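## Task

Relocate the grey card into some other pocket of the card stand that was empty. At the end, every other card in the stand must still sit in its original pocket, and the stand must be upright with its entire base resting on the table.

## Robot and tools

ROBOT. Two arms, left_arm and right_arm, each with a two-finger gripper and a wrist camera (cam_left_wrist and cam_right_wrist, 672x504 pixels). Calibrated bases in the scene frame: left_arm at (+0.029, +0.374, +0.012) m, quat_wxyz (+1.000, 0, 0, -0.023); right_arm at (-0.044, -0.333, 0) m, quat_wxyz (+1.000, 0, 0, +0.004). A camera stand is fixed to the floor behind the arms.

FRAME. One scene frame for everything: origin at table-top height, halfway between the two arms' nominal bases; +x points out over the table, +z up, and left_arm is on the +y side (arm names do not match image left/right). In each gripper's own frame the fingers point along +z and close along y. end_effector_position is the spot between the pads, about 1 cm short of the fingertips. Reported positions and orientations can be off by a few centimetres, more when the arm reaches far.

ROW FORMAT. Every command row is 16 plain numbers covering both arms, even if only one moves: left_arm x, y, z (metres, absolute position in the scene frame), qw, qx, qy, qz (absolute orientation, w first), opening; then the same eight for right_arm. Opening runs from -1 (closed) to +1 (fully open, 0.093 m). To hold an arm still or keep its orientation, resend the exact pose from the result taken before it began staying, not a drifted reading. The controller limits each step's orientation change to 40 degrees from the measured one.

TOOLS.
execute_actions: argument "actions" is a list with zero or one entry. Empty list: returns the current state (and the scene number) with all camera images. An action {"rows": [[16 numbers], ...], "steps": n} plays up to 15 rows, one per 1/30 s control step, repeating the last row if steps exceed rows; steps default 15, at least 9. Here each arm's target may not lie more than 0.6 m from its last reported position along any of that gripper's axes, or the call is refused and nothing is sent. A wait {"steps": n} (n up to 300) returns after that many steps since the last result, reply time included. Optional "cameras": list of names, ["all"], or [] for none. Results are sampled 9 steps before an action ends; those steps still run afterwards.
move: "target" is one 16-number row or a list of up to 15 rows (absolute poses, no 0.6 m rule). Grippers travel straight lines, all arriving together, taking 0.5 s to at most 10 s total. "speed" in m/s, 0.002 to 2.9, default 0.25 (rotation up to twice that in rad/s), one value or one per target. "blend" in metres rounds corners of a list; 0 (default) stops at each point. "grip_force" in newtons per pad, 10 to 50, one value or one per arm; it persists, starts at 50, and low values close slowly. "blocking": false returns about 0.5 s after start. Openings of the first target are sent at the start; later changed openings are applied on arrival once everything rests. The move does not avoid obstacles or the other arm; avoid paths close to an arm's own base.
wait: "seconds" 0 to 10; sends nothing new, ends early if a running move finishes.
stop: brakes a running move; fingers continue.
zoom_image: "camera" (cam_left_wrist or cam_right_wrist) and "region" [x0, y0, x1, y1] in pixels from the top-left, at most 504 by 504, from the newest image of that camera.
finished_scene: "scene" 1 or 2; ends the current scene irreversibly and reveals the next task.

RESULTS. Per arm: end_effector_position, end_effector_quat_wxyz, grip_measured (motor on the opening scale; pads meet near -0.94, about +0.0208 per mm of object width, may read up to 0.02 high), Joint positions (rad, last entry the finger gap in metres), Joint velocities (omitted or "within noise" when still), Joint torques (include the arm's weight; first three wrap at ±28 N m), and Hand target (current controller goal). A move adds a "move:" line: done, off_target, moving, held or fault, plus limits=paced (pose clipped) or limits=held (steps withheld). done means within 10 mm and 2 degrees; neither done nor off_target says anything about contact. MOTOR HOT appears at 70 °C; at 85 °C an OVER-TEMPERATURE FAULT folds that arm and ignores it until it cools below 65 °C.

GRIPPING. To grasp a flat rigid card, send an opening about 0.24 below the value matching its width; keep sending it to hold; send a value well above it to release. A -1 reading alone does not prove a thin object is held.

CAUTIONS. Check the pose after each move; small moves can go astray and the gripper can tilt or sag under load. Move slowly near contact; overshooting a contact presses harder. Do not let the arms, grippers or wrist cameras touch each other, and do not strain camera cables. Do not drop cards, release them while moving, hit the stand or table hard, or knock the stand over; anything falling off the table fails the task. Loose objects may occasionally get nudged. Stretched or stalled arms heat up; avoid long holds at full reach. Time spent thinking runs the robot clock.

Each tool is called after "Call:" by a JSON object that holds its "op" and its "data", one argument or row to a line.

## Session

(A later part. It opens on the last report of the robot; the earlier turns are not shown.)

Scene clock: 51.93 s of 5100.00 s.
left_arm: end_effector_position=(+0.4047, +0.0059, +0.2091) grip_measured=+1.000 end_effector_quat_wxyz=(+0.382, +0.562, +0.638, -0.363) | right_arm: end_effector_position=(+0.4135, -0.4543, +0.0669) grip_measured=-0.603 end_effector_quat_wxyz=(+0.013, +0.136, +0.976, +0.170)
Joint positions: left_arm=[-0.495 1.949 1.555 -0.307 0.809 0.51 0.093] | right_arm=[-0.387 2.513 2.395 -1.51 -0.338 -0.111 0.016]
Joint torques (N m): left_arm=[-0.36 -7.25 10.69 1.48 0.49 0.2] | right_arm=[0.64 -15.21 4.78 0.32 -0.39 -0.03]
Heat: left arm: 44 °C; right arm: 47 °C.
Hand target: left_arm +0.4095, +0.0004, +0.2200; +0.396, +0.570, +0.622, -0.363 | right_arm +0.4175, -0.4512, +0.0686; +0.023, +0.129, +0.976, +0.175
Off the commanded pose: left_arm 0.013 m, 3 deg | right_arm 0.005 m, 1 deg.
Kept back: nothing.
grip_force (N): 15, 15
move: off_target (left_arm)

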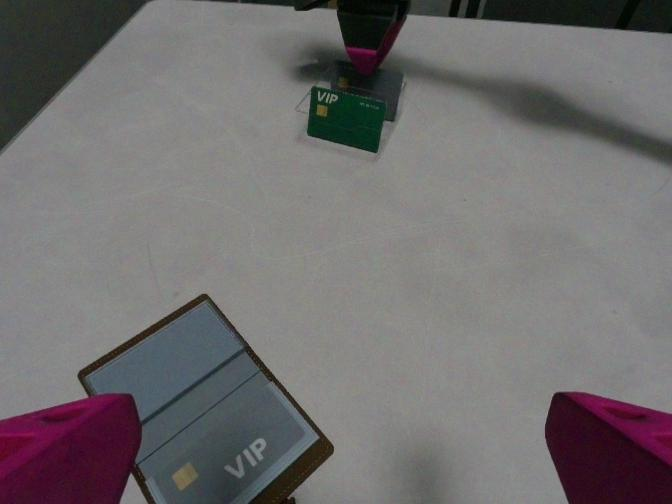

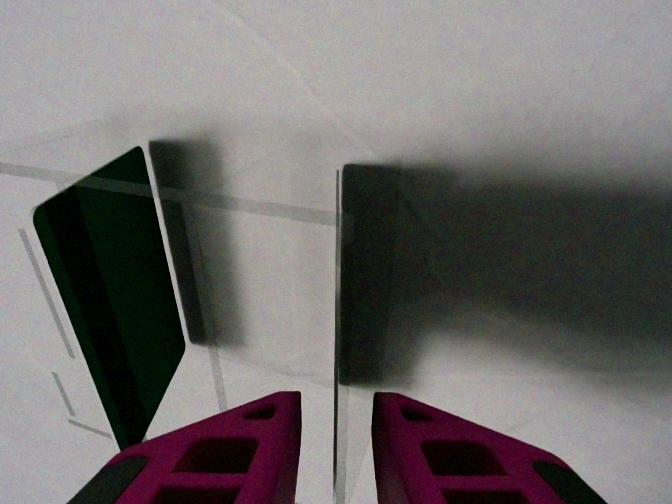

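Call:
{"op": "move", "data": {
  "target": [0.41,0.0,0.22,0.3961,0.5698,0.6218,-0.3630,1, 0.4176,-0.4511,0.0685,0.0232,0.1293,0.9758,0.1747,-1],
  "cameras": ["all"],
  "speed": 0.05,
  "grip_force": 15
}}

Call:
{"op": "zoom_image", "data": {
  "camera": "cam_right_wrist",
  "region": [280, 374, 400, 494]
}}

Scene clock: 55.30 s of 5100.00 s.
left_arm: end_effector_position=(+0.4047, +0.0059, +0.2091) grip_measured=+1.000 end_effector_quat_wxyz=(+0.382, +0.562, +0.638, -0.363) | right_arm: end_effector_position=(+0.4142, -0.4543, +0.0670) grip_measured=-0.949 end_effector_quat_wxyz=(+0.015, +0.136, +0.976, +0.171)
Joint positions: left_arm=[-0.495 1.949 1.555 -0.307 0.809 0.51 0.093] | right_arm=[-0.387 2.513 2.395 -1.507 -0.34 -0.111 0]
Joint torques (N m): left_arm=[-0.35 -7.27 10.69 1.48 0.49 0.2] | right_arm=[0.72 -15.09 4.68 0.27 -0.36 -0.04]
Heat: left arm: 44 °C; right arm: 48 °C.
Hand target: left_arm +0.4095, +0.0004, +0.2200; +0.396, +0.570, +0.622, -0.363 | right_arm +0.4176, -0.4512, +0.0685; +0.023, +0.129, +0.976, +0.175
Off the commanded pose: left_arm 0.013 m, 3 deg | right_arm 0.005 m, 1 deg.
Kept back: nothing.
grip_force (N): 15, 15
move: off_target (left_arm)

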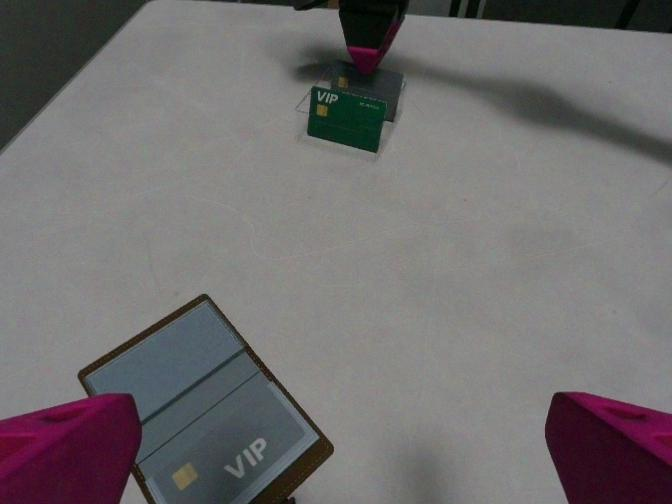

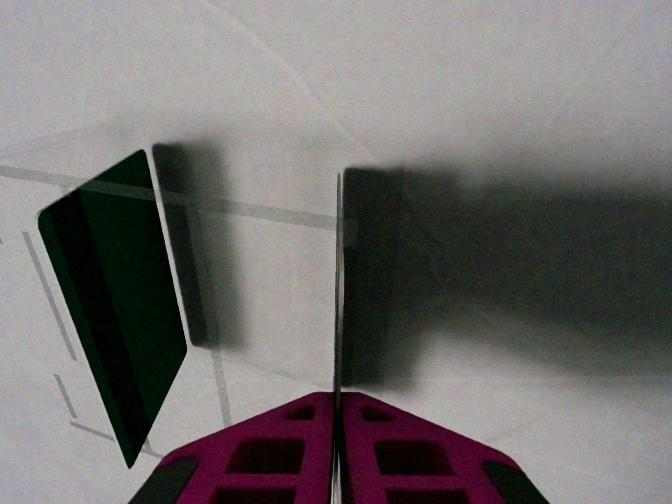

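Scaled by 4.200.

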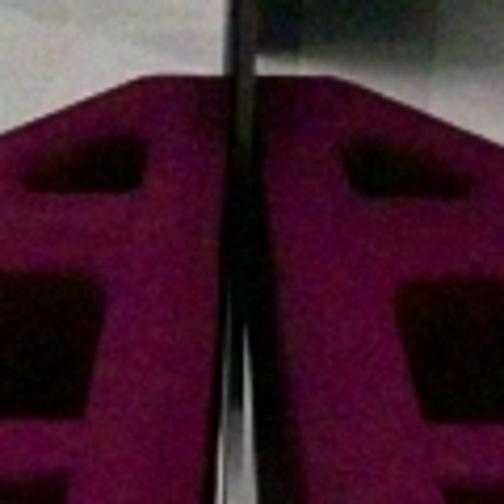

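Call:
{"op": "move", "data": {
  "target": [0.41,0.0,0.22,0.3961,0.5698,0.6218,-0.3630,1, 0.4190,-0.4511,0.1000,0.0232,0.1293,0.9758,0.1747,-1],
  "cameras": ["all"],
  "speed": 0.06,
  "grip_force": 25
}}

Call:
{"op": "zoom_image", "data": {
  "camera": "cam_left_wrist",
  "region": [280, 10, 430, 160]
}}

Scene clock: 57.67 s of 5100.00 s.
left_arm: end_effector_position=(+0.4047, +0.0059, +0.2091) grip_measured=+1.000 end_effector_quat_wxyz=(+0.382, +0.562, +0.638, -0.363) | right_arm: end_effector_position=(+0.4133, -0.4539, +0.0788) grip_measured=-0.983 end_effector_quat_wxyz=(+0.016, +0.135, +0.976, +0.170)
Joint positions: left_arm=[-0.495 1.949 1.555 -0.307 0.809 0.51 0.093] | right_arm=[-0.387 2.515 2.445 -1.554 -0.34 -0.111 0]
Joint torques (N m): left_arm=[-0.35 -7.27 10.69 1.48 0.49 0.2] | right_arm=[0.65 -17.25 7.64 0 -0.4 0.07]
Heat: left arm: 44 °C; right arm: 49 °C.
Hand target: left_arm +0.4095, +0.0004, +0.2200; +0.396, +0.570, +0.622, -0.363 | right_arm +0.4181, -0.4508, +0.0994; +0.039, +0.132, +0.975, +0.172
Off the commanded pose: left_arm 0.013 m, 3 deg | right_arm 0.022 m, 1 deg.
joint sent to its limit (right arm) — joint 4 (wrist pitch), lower limit.
Kept back: nothing.
grip_force (N): 25, 25
move: off_target (left_arm, right_arm)

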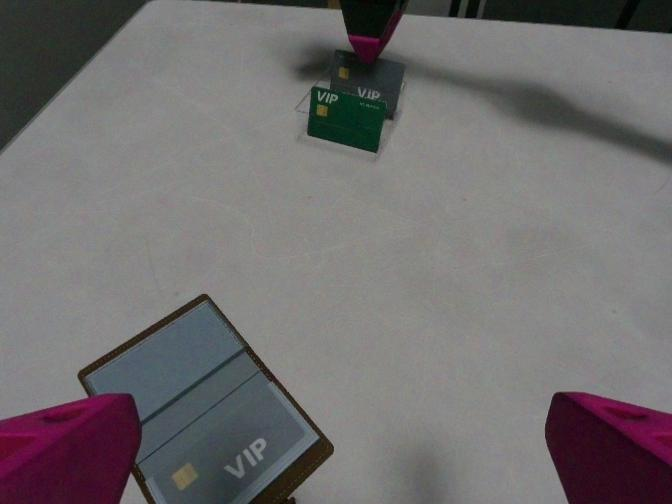

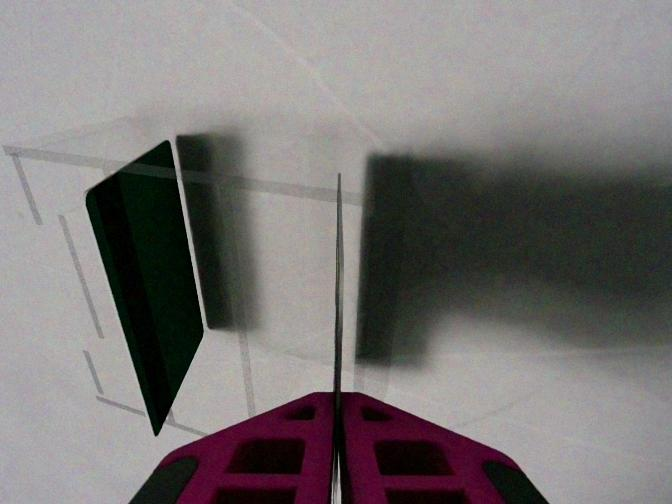

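Scaled by 3.360.

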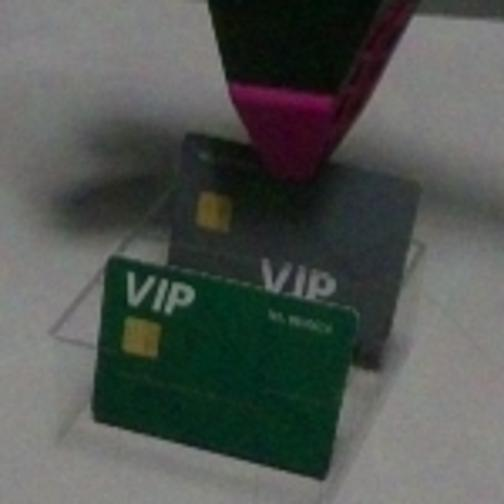

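Call:
{"op": "move", "data": {
  "target": [0.41,0.0,0.22,0.3961,0.5698,0.6218,-0.3630,1, 0.4190,-0.4511,0.1330,0.0232,0.1293,0.9758,0.1747,-1],
  "cameras": ["all"],
  "speed": 0.06
}}

Call:
{"op": "zoom_image", "data": {
  "camera": "cam_left_wrist",
  "region": [280, 0, 430, 150]
}}

Scene clock: 59.20 s of 5100.00 s.
left_arm: end_effector_position=(+0.4047, +0.0059, +0.2091) grip_measured=+1.000 end_effector_quat_wxyz=(+0.382, +0.562, +0.638, -0.363) | right_arm: end_effector_position=(+0.4139, -0.4537, +0.1010) grip_measured=-0.983 end_effector_quat_wxyz=(+0.037, +0.141, +0.975, +0.167)
Joint positions: left_arm=[-0.495 1.949 1.555 -0.307 0.809 0.51 0.093] | right_arm=[-0.387 2.466 2.445 -1.557 -0.343 -0.091 0]
Joint torques (N m): left_arm=[-0.35 -7.27 10.69 1.48 0.49 0.2] | right_arm=[0.61 -19.45 7.57 0.14 -0.45 0.12]
Heat: left arm: 45 °C; right arm: 50 °C.
Hand target: left_arm +0.4095, +0.0004, +0.2200; +0.396, +0.570, +0.622, -0.363 | right_arm +0.4176, -0.4506, +0.1321; +0.071, +0.137, +0.974, +0.166
Off the commanded pose: left_arm 0.013 m, 3 deg | right_arm 0.033 m, 2 deg.
joint sent to its limit (right arm) — joint 4 (wrist pitch), lower limit.
Kept back: nothing.
grip_force (N): 25, 25
move: off_target (left_arm, right_arm)

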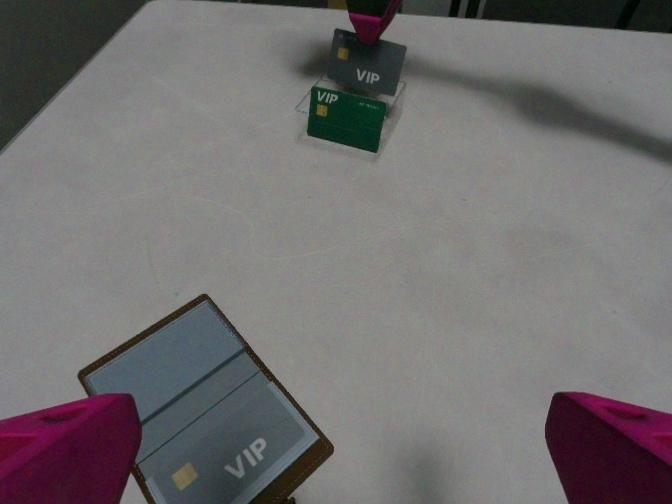

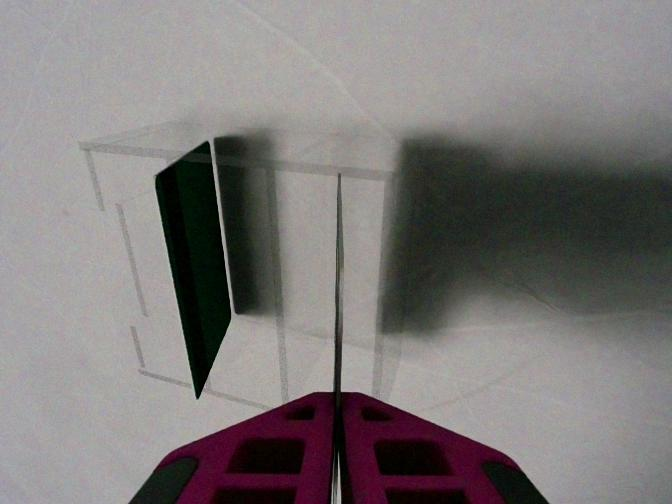

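Scaled by 3.360.

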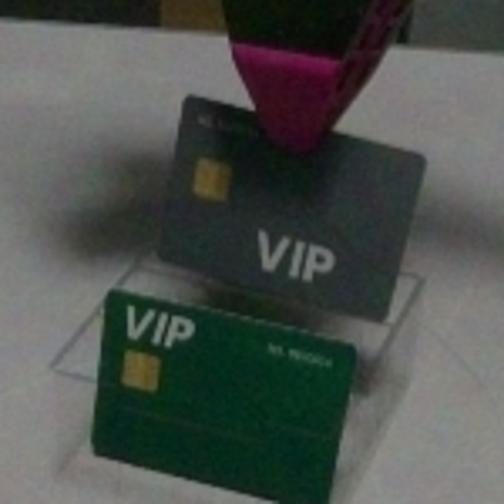

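Call:
{"op": "move", "data": {
  "target": [0.41,0.0,0.22,0.3961,0.5698,0.6218,-0.3630,1, 0.4190,-0.4511,0.1580,0.0232,0.1293,0.9758,0.1747,-1],
  "cameras": ["all"],
  "speed": 0.06
}}

Call:
{"op": "zoom_image", "data": {
  "camera": "cam_left_wrist",
  "region": [280, 0, 430, 150]
}}

Scene clock: 60.90 s of 5100.00 s.
left_arm: end_effector_position=(+0.4047, +0.0059, +0.2091) grip_measured=+1.000 end_effector_quat_wxyz=(+0.382, +0.562, +0.638, -0.363) | right_arm: end_effector_position=(+0.4139, -0.4531, +0.1213) grip_measured=-0.983 end_effector_quat_wxyz=(+0.056, +0.147, +0.974, +0.164)
Joint positions: left_arm=[-0.495 1.949 1.555 -0.307 0.809 0.51 0.093] | right_arm=[-0.387 2.421 2.445 -1.558 -0.346 -0.073 0]
Joint torques (N m): left_arm=[-0.34 -7.27 10.67 1.48 0.49 0.2] | right_arm=[0.46 -19.75 8.16 0.22 -0.42 0.13]
Heat: left arm: 45 °C; right arm: 52 °C.
Hand target: left_arm +0.4095, +0.0004, +0.2200; +0.396, +0.570, +0.622, -0.363 | right_arm +0.4173, -0.4505, +0.1569; +0.098, +0.141, +0.972, +0.162
Off the commanded pose: left_arm 0.013 m, 3 deg | right_arm 0.037 m, 4 deg.
joint sent to its limit (right arm) — joint 4 (wrist pitch), lower limit.
Kept back: nothing.
grip_force (N): 25, 25
move: off_target (left_arm, right_arm)

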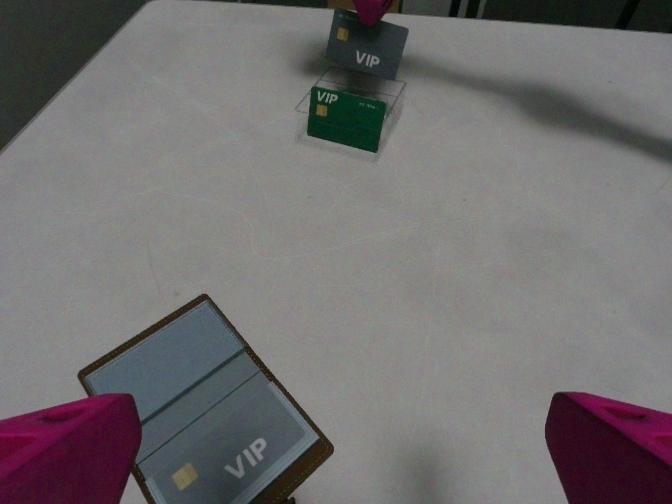

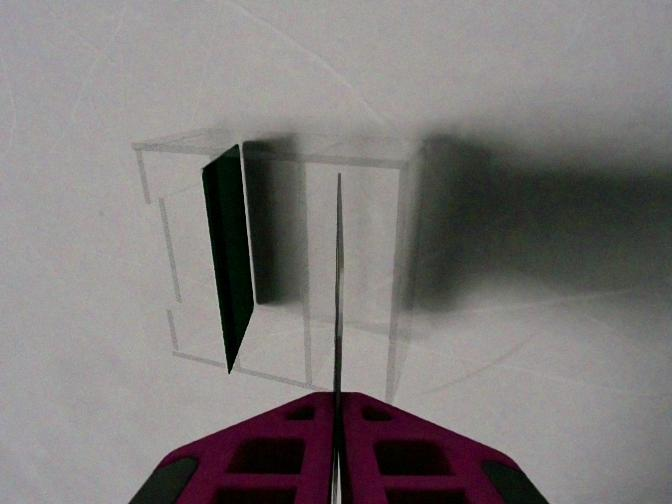

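Scaled by 3.360.

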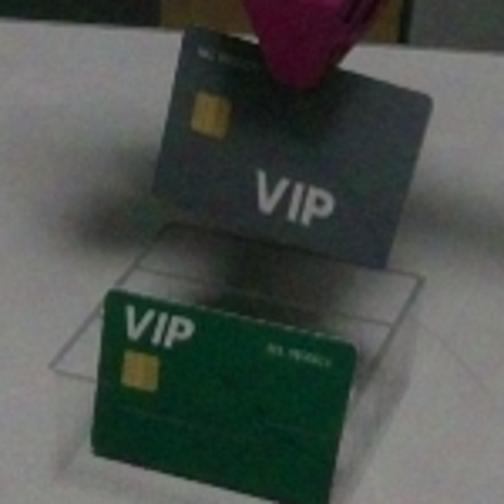

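Call:
{"op": "move", "data": {
  "target": [0.41,0.0,0.22,0.3961,0.5698,0.6218,-0.3630,1, 0.4300,-0.4146,0.1550,0.0232,0.1293,0.9758,0.1747,-1],
  "cameras": ["all"],
  "speed": 0.08
}}

Call:
{"op": "zoom_image", "data": {
  "camera": "cam_left_wrist",
  "region": [280, 0, 430, 150]
}}

Call:
{"op": "zoom_image", "data": {
  "camera": "cam_right_wrist",
  "region": [180, 110, 480, 410]
}}

Scene clock: 65.47 s of 5100.00 s.
left_arm: end_effector_position=(+0.4047, +0.0059, +0.2091) grip_measured=+1.000 end_effector_quat_wxyz=(+0.382, +0.562, +0.638, -0.363) | right_arm: end_effector_position=(+0.4249, -0.4169, +0.1261) grip_measured=-0.983 end_effector_quat_wxyz=(+0.052, +0.143, +0.974, +0.167)
Joint positions: left_arm=[-0.495 1.949 1.555 -0.307 0.809 0.51 0.093] | right_arm=[-0.307 2.421 2.464 -1.559 -0.348 0.002 0]
Joint torques (N m): left_arm=[-0.35 -7.27 10.69 1.48 0.49 0.2] | right_arm=[0.44 -18 8.14 0.28 -0.4 0.13]
Heat: left arm: 45 °C; right arm: 57 °C.
Hand target: left_arm +0.4095, +0.0004, +0.2200; +0.396, +0.570, +0.622, -0.363 | right_arm +0.4286, -0.4141, +0.1543; +0.086, +0.139, +0.972, +0.169
Off the commanded pose: left_arm 0.013 m, 3 deg | right_arm 0.029 m, 4 deg.
joint sent to its limit (right arm) — joint 4 (wrist pitch), lower limit.
Kept back: nothing.
grip_force (N): 25, 25
move: off_target (left_arm, right_arm)

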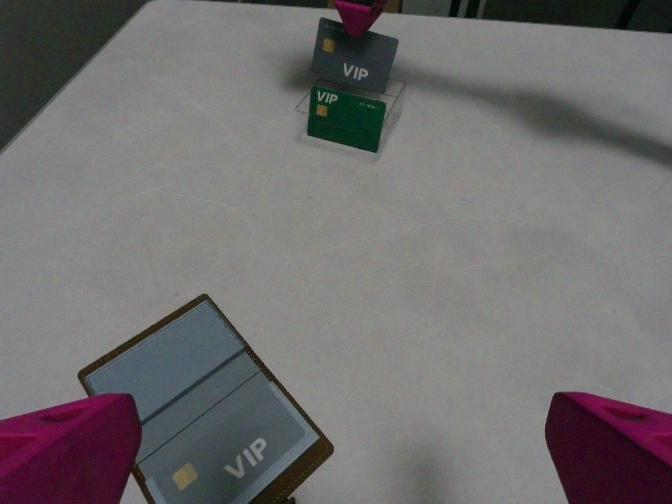

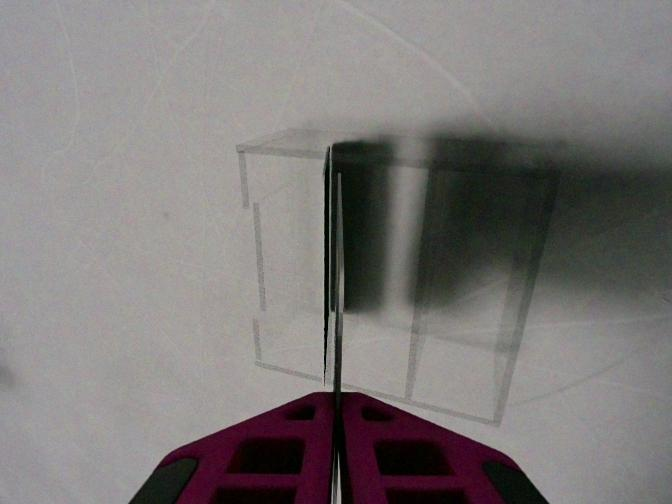

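Scaled by 3.360.

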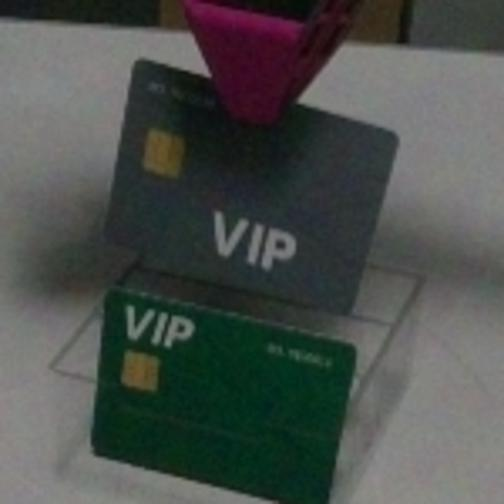

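Scaled by 1.680.

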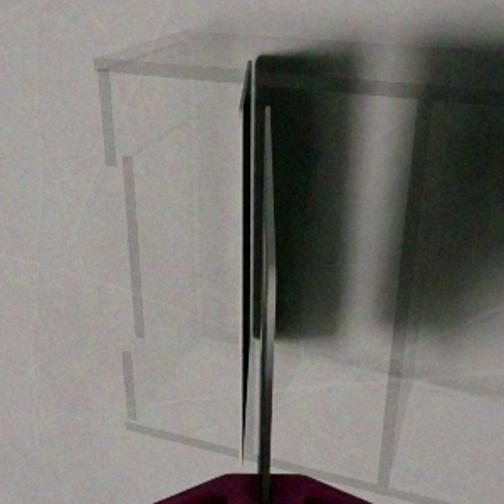

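Call:
{"op": "move", "data": {
  "target": [0.41,0.0,0.22,0.3961,0.5698,0.6218,-0.3630,1, 0.4280,-0.4186,0.1120,0.0232,0.1293,0.9758,0.1747,-1],
  "cameras": ["all"],
  "speed": 0.08
}}

Call:
{"op": "zoom_image", "data": {
  "camera": "cam_left_wrist",
  "region": [280, 0, 430, 150]
}}

Scene clock: 67.53 s of 5100.00 s.
left_arm: end_effector_position=(+0.4047, +0.0059, +0.2091) grip_measured=+1.000 end_effector_quat_wxyz=(+0.382, +0.562, +0.638, -0.363) | right_arm: end_effector_position=(+0.4250, -0.4169, +0.1067) grip_measured=-0.983 end_effector_quat_wxyz=(+0.033, +0.138, +0.975, +0.170)
Joint positions: left_arm=[-0.495 1.949 1.555 -0.307 0.809 0.51 0.093] | right_arm=[-0.307 2.464 2.464 -1.559 -0.348 -0.016 0]
Joint torques (N m): left_arm=[-0.36 -7.27 10.69 1.48 0.49 0.2] | right_arm=[-0.17 -13.81 7.15 0.19 -0.34 -0.07]
Heat: left arm: 45 °C; right arm: 58 °C.
Hand target: left_arm +0.4095, +0.0004, +0.2200; +0.396, +0.570, +0.622, -0.363 | right_arm +0.4276, -0.4183, +0.1118; +0.042, +0.133, +0.975, +0.173
Off the commanded pose: left_arm 0.013 m, 3 deg | right_arm 0.006 m, 2 deg.
joint sent to its limit (right arm) — joint 4 (wrist pitch), lower limit.
Kept back: nothing.
grip_force (N): 25, 25
move: off_target (left_arm)

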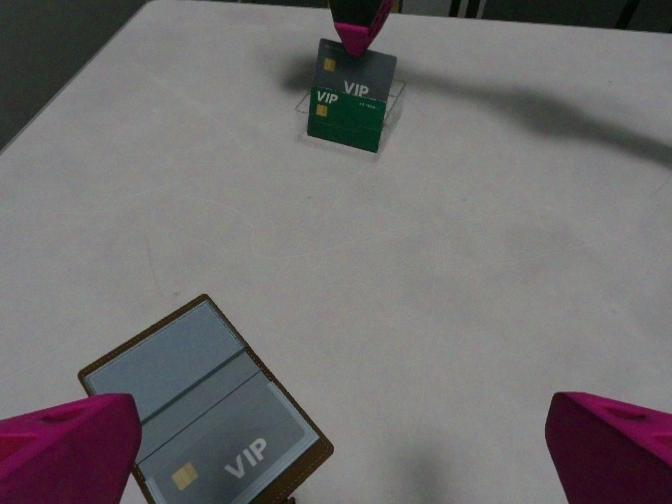

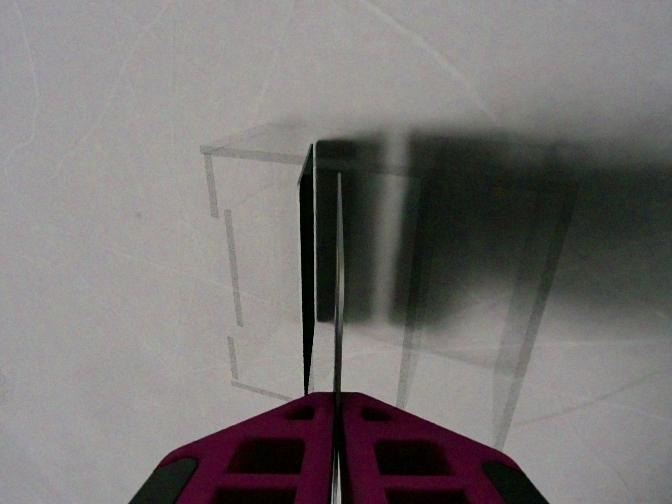

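Scaled by 3.360.

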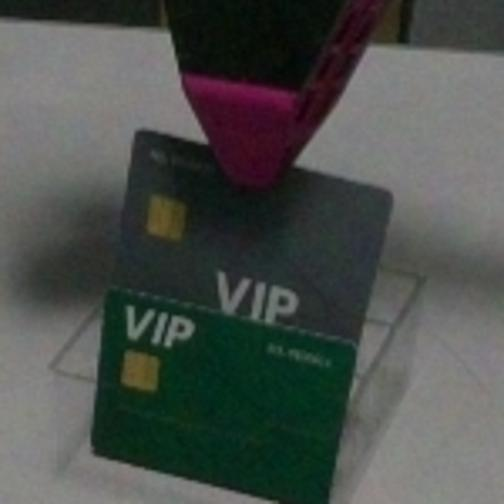

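Call:
{"op": "move", "data": {
  "target": [
    [0.41,0.0,0.22,0.3961,0.5698,0.6218,-0.3630,1, 0.4266,-0.4240,0.1120,0.0232,0.1293,0.9758,0.1747,-1],
    [0.41,0.0,0.22,0.3961,0.5698,0.6218,-0.3630,1, 0.4266,-0.4240,0.1000,0.0232,0.1293,0.9758,0.1747,-1]
  ],
  "cameras": ["all"],
  "speed": 0.08
}}

Call:
{"op": "zoom_image", "data": {
  "camera": "cam_left_wrist",
  "region": [280, 0, 430, 150]
}}

Call:
{"op": "zoom_image", "data": {
  "camera": "cam_right_wrist",
  "region": [220, 130, 620, 430]
}}

Scene clock: 70.07 s of 5100.00 s.
left_arm: end_effector_position=(+0.4047, +0.0059, +0.2091) grip_measured=+1.000 end_effector_quat_wxyz=(+0.382, +0.562, +0.638, -0.363) | right_arm: end_effector_position=(+0.4236, -0.4217, +0.0953) grip_measured=-0.983 end_effector_quat_wxyz=(+0.023, +0.135, +0.976, +0.172)
Joint positions: left_arm=[-0.495 1.949 1.555 -0.307 0.809 0.51 0.093] | right_arm=[-0.318 2.489 2.464 -1.56 -0.348 -0.036 0]
Joint torques (N m): left_arm=[-0.35 -7.25 10.69 1.48 0.49 0.2] | right_arm=[-0.18 -13.9 7.16 0.13 -0.32 -0.06]
Heat: left arm: 45 °C; right arm: 58 °C.
Hand target: left_arm +0.4095, +0.0004, +0.2200; +0.396, +0.570, +0.622, -0.363 | right_arm +0.4263, -0.4238, +0.0997; +0.032, +0.131, +0.976, +0.174
Off the commanded pose: left_arm 0.013 m, 3 deg | right_arm 0.006 m, 1 deg.
joint sent to its limit (right arm) — joint 4 (wrist pitch), lower limit.
Kept back: nothing.
grip_force (N): 25, 25
move: off_target (left_arm)

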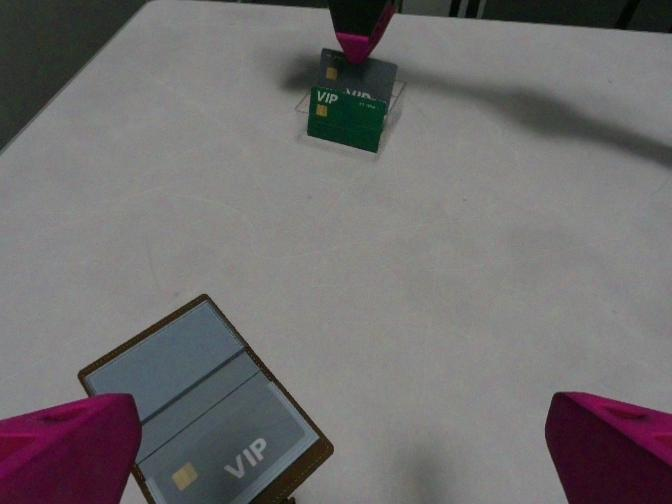

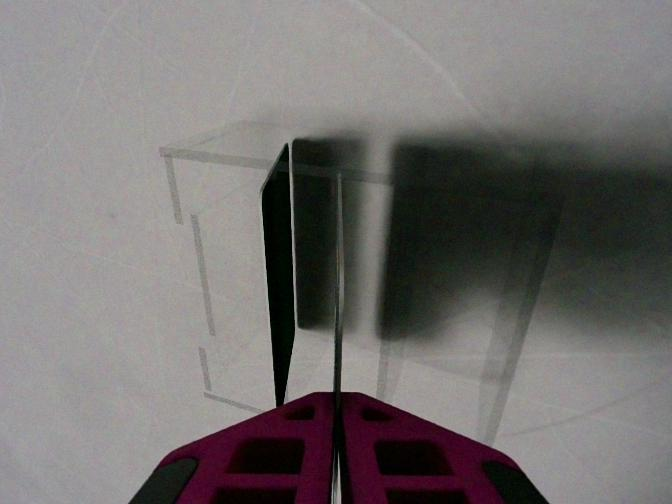

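Scaled by 3.360.

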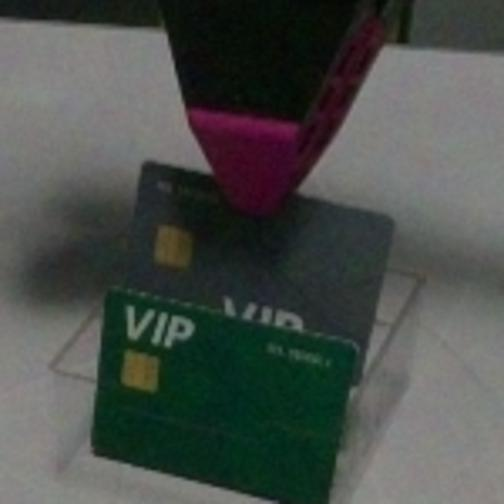

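Scaled by 1.260.

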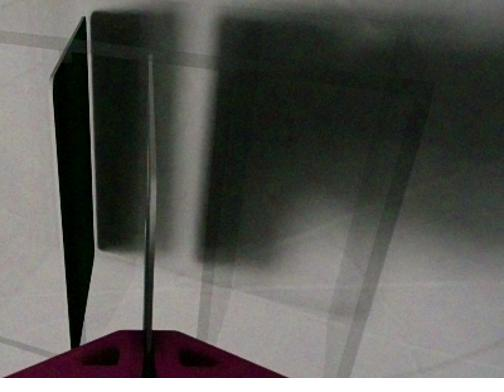

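Call:
{"op": "move", "data": {
  "target": [0.41,0.0,0.22,0.3961,0.5698,0.6218,-0.3630,1, 0.4266,-0.4240,0.0830,0.0232,0.1293,0.9758,0.1747,-1],
  "cameras": ["all"],
  "speed": 0.06
}}

Call:
{"op": "zoom_image", "data": {
  "camera": "cam_left_wrist",
  "region": [280, 0, 430, 150]
}}

Call:
{"op": "zoom_image", "data": {
  "camera": "cam_right_wrist",
  "region": [180, 130, 480, 430]
}}

Scene clock: 71.37 s of 5100.00 s.
left_arm: end_effector_position=(+0.4047, +0.0059, +0.2091) grip_measured=+1.000 end_effector_quat_wxyz=(+0.382, +0.562, +0.638, -0.363) | right_arm: end_effector_position=(+0.4244, -0.4220, +0.0866) grip_measured=-0.983 end_effector_quat_wxyz=(+0.019, +0.133, +0.976, +0.172)
Joint positions: left_arm=[-0.495 1.949 1.555 -0.307 0.809 0.51 0.093] | right_arm=[-0.318 2.5 2.449 -1.543 -0.348 -0.043 0]
Joint torques (N m): left_arm=[-0.35 -7.25 10.69 1.48 0.49 0.2] | right_arm=[-0.16 -13.79 4.78 0.32 -0.33 -0.05]
Heat: left arm: 46 °C; right arm: 58 °C.
Hand target: left_arm +0.4095, +0.0004, +0.2200; +0.396, +0.570, +0.622, -0.363 | right_arm +0.4266, -0.4239, +0.0830; +0.023, +0.129, +0.976, +0.175
Off the commanded pose: left_arm 0.013 m, 3 deg | right_arm 0.005 m, 1 deg.
Kept back: nothing.
grip_force (N): 25, 25
move: off_target (left_arm)

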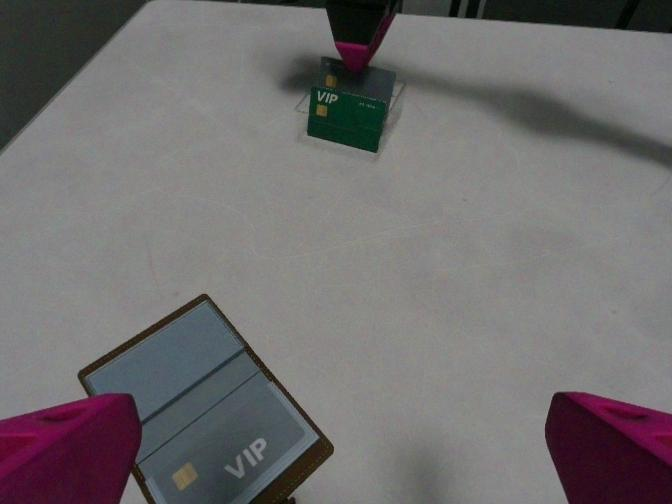

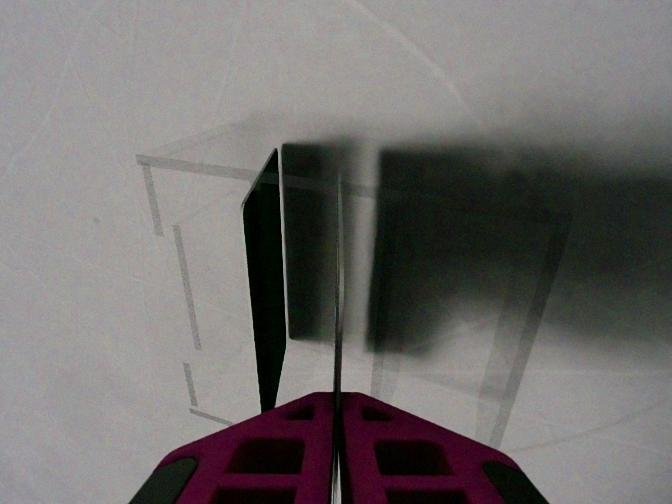

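Scaled by 3.360.

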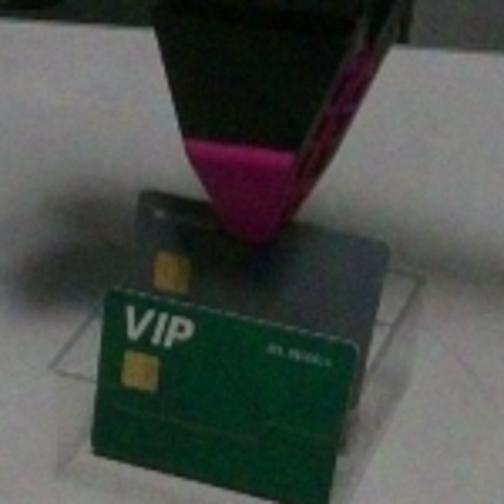

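Scaled by 1.680.

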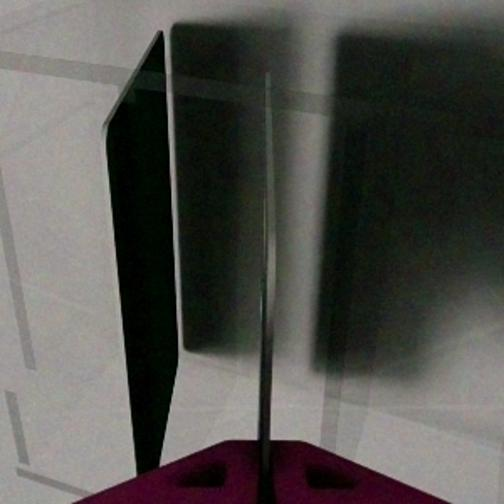

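Call:
{"op": "move", "data": {
  "target": [0.41,0.0,0.22,0.3961,0.5698,0.6218,-0.3630,1, 0.4266,-0.4243,0.0730,0.0232,0.1293,0.9758,0.1747,-1],
  "cameras": ["all"],
  "speed": 0.05
}}

Call:
{"op": "zoom_image", "data": {
  "camera": "cam_right_wrist",
  "region": [180, 130, 480, 430]
}}

Scene clock: 72.40 s of 5100.00 s.
left_arm: end_effector_position=(+0.4047, +0.0059, +0.2091) grip_measured=+1.000 end_effector_quat_wxyz=(+0.382, +0.562, +0.638, -0.363) | right_arm: end_effector_position=(+0.4241, -0.4219, +0.0722) grip_measured=-0.983 end_effector_quat_wxyz=(+0.013, +0.133, +0.976, +0.173)
Joint positions: left_arm=[-0.495 1.949 1.555 -0.307 0.809 0.51 0.093] | right_arm=[-0.318 2.5 2.391 -1.497 -0.348 -0.044 0]
Joint torques (N m): left_arm=[-0.36 -7.25 10.69 1.48 0.49 0.2] | right_arm=[-0.18 -15.05 4.67 0.32 -0.34 -0.07]
Heat: left arm: 46 °C; right arm: 59 °C.
Hand target: left_arm +0.4095, +0.0004, +0.2200; +0.396, +0.570, +0.622, -0.363 | right_arm +0.4267, -0.4242, +0.0731; +0.023, +0.129, +0.976, +0.175
Off the commanded pose: left_arm 0.013 m, 3 deg | right_arm 0.004 m, 1 deg.
Kept back: nothing.
grip_force (N): 25, 25
move: off_target (left_arm)

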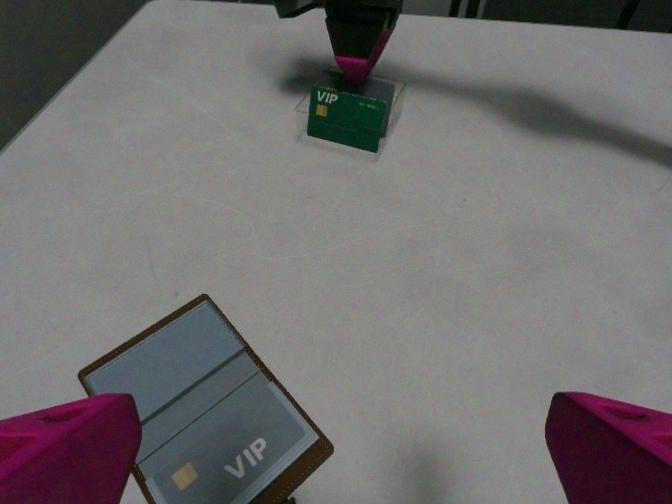

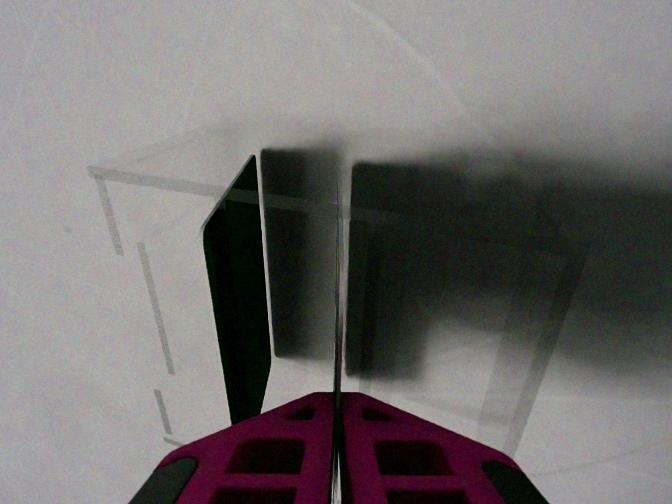

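Scaled by 1.680.

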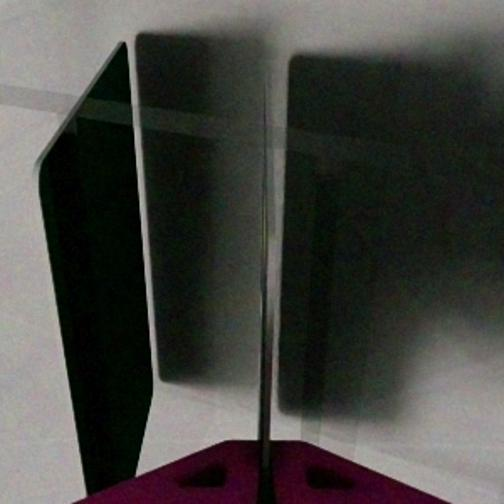

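Call:
{"op": "move", "data": {
  "target": [0.41,0.0,0.22,0.3961,0.5698,0.6218,-0.3630,1,0.4266,-0.4243,0.0685,0.0232,0.1293,0.9758,0.1747,-1],
  "speed": 0.05,
  "cameras": ["all"]
}}

Scene clock: 74.53 s of 5100.00 s.
left_arm: end_effector_position=(+0.4047, +0.0059, +0.2091) grip_measured=+1.000 end_effector_quat_wxyz=(+0.382, +0.562, +0.638, -0.363) | right_arm: end_effector_position=(+0.4240, -0.4219, +0.0669) grip_measured=-0.983 end_effector_quat_wxyz=(+0.012, +0.133, +0.976, +0.174)
Joint positions: left_arm=[-0.495 1.949 1.555 -0.307 0.809 0.51 0.093] | right_arm=[-0.318 2.5 2.37 -1.478 -0.348 -0.045 0]
Joint torques (N m): left_arm=[-0.35 -7.25 10.67 1.48 0.49 0.2] | right_arm=[-0.29 -15.39 4.49 0.35 -0.33 -0.07]
Heat: left arm: 46 °C; right arm: 59 °C.
Hand target: left_arm +0.4095, +0.0004, +0.2200; +0.396, +0.570, +0.622, -0.363 | right_arm +0.4266, -0.4242, +0.0686; +0.023, +0.129, +0.976, +0.175
Off the commanded pose: left_arm 0.013 m, 3 deg | right_arm 0.004 m, 1 deg.
Kept back: nothing.
grip_force (N): 25, 25
move: off_target (left_arm)

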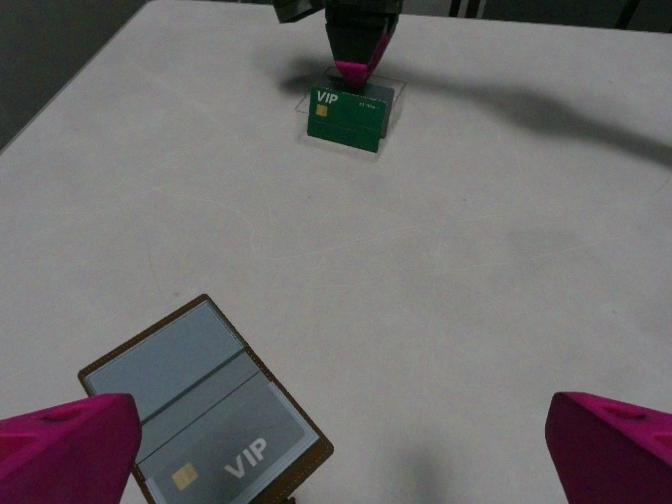

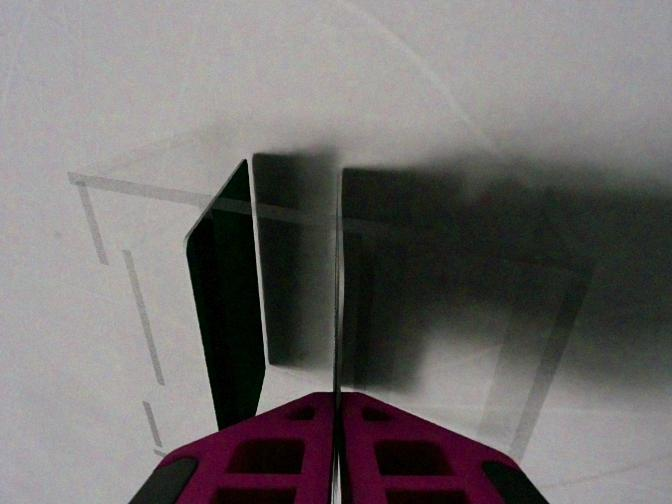

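Call:
{"op": "move", "data": {
  "target": [0.41,0.0,0.22,0.3961,0.5698,0.6218,-0.3630,1,0.4266,-0.4243,0.0685,0.0232,0.1293,0.9758,0.1747,-0.72],
  "speed": 0.05,
  "cameras": ["all"]
}}

Call:
{"op": "zoom_image", "data": {
  "camera": "cam_left_wrist",
  "region": [280, 0, 430, 150]
}}

Scene clock: 75.67 s of 5100.00 s.
left_arm: end_effector_position=(+0.4047, +0.0059, +0.2091) grip_measured=+1.000 end_effector_quat_wxyz=(+0.382, +0.562, +0.638, -0.363) | right_arm: end_effector_position=(+0.4244, -0.4212, +0.0672) grip_measured=-0.723 end_effector_quat_wxyz=(+0.013, +0.133, +0.975, +0.176)
Joint positions: left_arm=[-0.495 1.949 1.555 -0.307 0.809 0.51 0.093] | right_arm=[-0.318 2.5 2.37 -1.478 -0.353 -0.045 0.011]
Joint torques (N m): left_arm=[-0.35 -7.25 10.69 1.48 0.49 0.2] | right_arm=[-0.23 -15.39 4.55 0.35 -0.26 -0.09]
Heat: left arm: 46 °C; right arm: 59 °C.
Hand target: left_arm +0.4095, +0.0004, +0.2200; +0.396, +0.570, +0.622, -0.363 | right_arm +0.4266, -0.4242, +0.0686; +0.023, +0.129, +0.976, +0.175
Off the commanded pose: left_arm 0.013 m, 3 deg | right_arm 0.004 m, 1 deg.
Kept back: nothing.
grip_force (N): 25, 25
move: off_target (left_arm)

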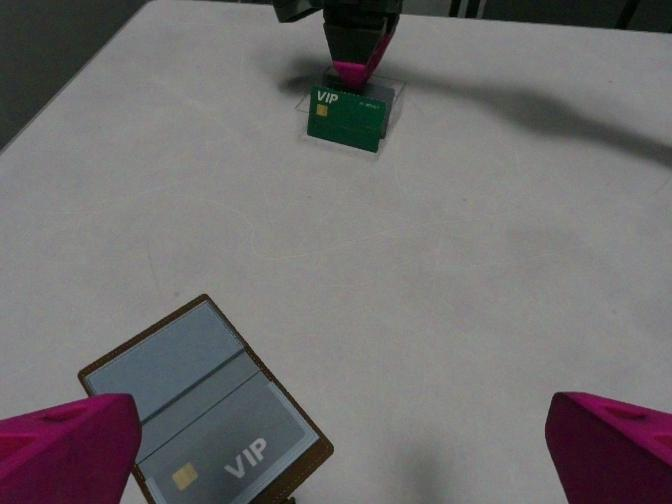

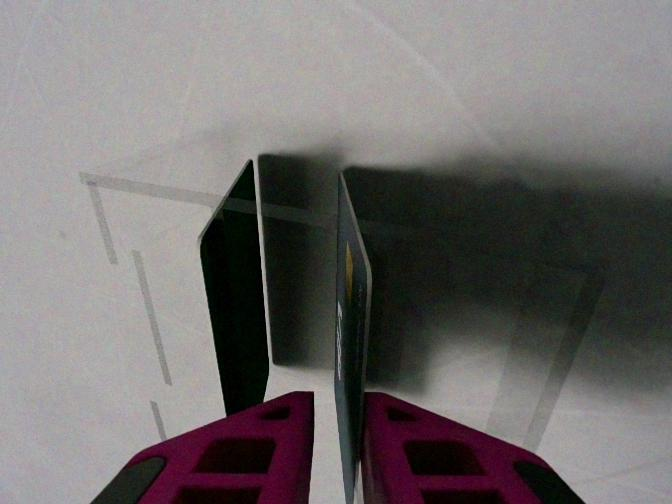

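Scaled by 3.360.

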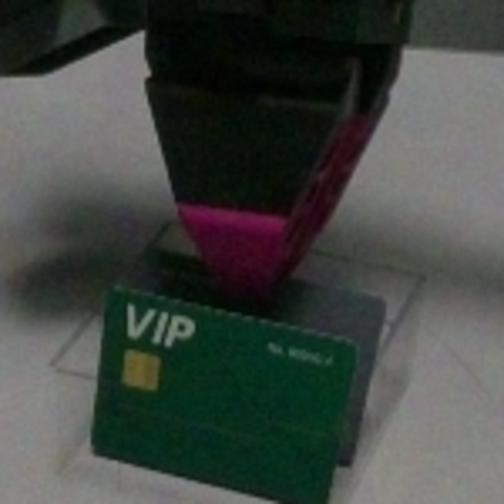

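Call:
{"op": "move", "data": {
  "target": [0.41,0.0,0.22,0.3961,0.5698,0.6218,-0.3630,1,0.4266,-0.4243,0.0685,0.0232,0.1293,0.9758,0.1747,-0.53],
  "speed": 0.05,
  "cameras": ["all"]
}}

Call:
{"op": "zoom_image", "data": {
  "camera": "cam_left_wrist",
  "region": [280, 0, 430, 150]
}}

Scene clock: 76.73 s of 5100.00 s.
left_arm: end_effector_position=(+0.4047, +0.0059, +0.2091) grip_measured=+1.000 end_effector_quat_wxyz=(+0.382, +0.562, +0.638, -0.363) | right_arm: end_effector_position=(+0.4250, -0.4193, +0.0679) grip_measured=-0.533 end_effector_quat_wxyz=(+0.014, +0.133, +0.974, +0.182)
Joint positions: left_arm=[-0.495 1.949 1.555 -0.307 0.809 0.51 0.093] | right_arm=[-0.318 2.5 2.37 -1.478 -0.365 -0.045 0.02]
Joint torques (N m): left_arm=[-0.35 -7.27 10.67 1.48 0.49 0.2] | right_arm=[-0.25 -15.34 4.48 0.35 -0.18 -0.04]
Heat: left arm: 46 °C; right arm: 59 °C.
Hand target: left_arm +0.4095, +0.0004, +0.2200; +0.396, +0.570, +0.622, -0.363 | right_arm +0.4266, -0.4242, +0.0686; +0.023, +0.129, +0.976, +0.175
Off the commanded pose: left_arm 0.013 m, 3 deg | right_arm 0.005 m, 1 deg.
Kept back: nothing.
grip_force (N): 25, 25
move: off_target (left_arm)

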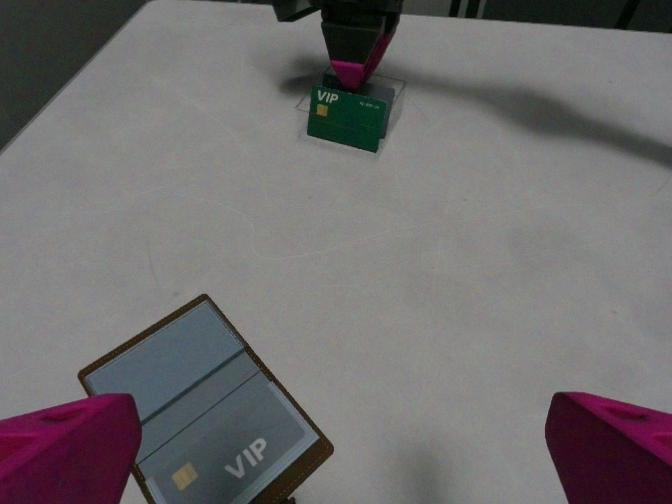

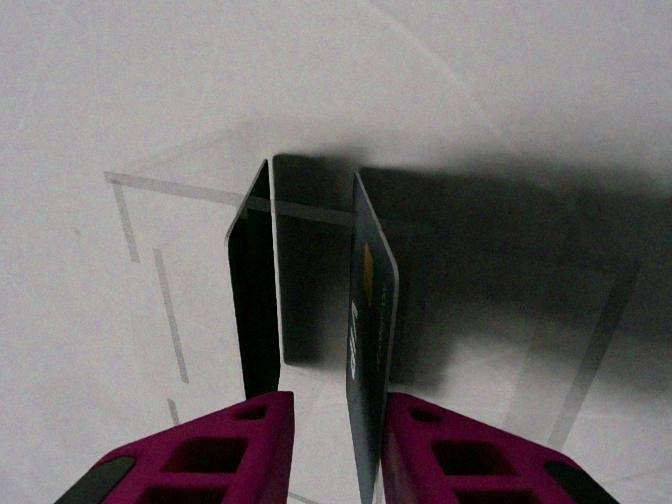

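Scaled by 3.360.

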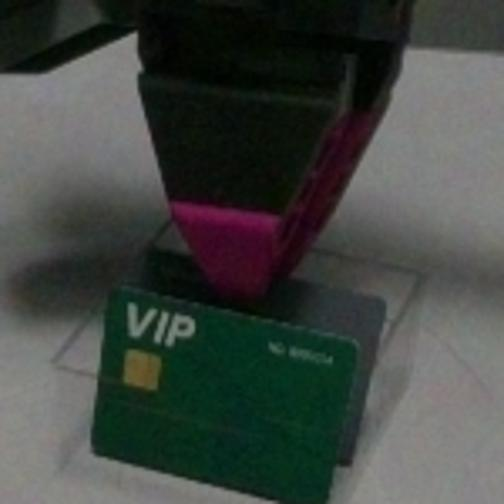

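Call:
{"op": "zoom_image", "data": {
  "camera": "cam_right_wrist",
  "region": [200, 140, 560, 504]
}}

Scaled by 1.385.

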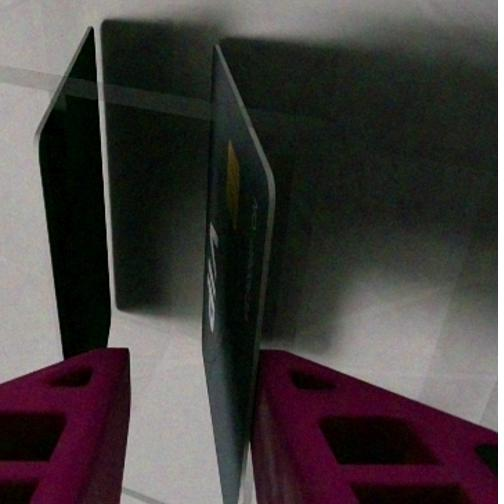

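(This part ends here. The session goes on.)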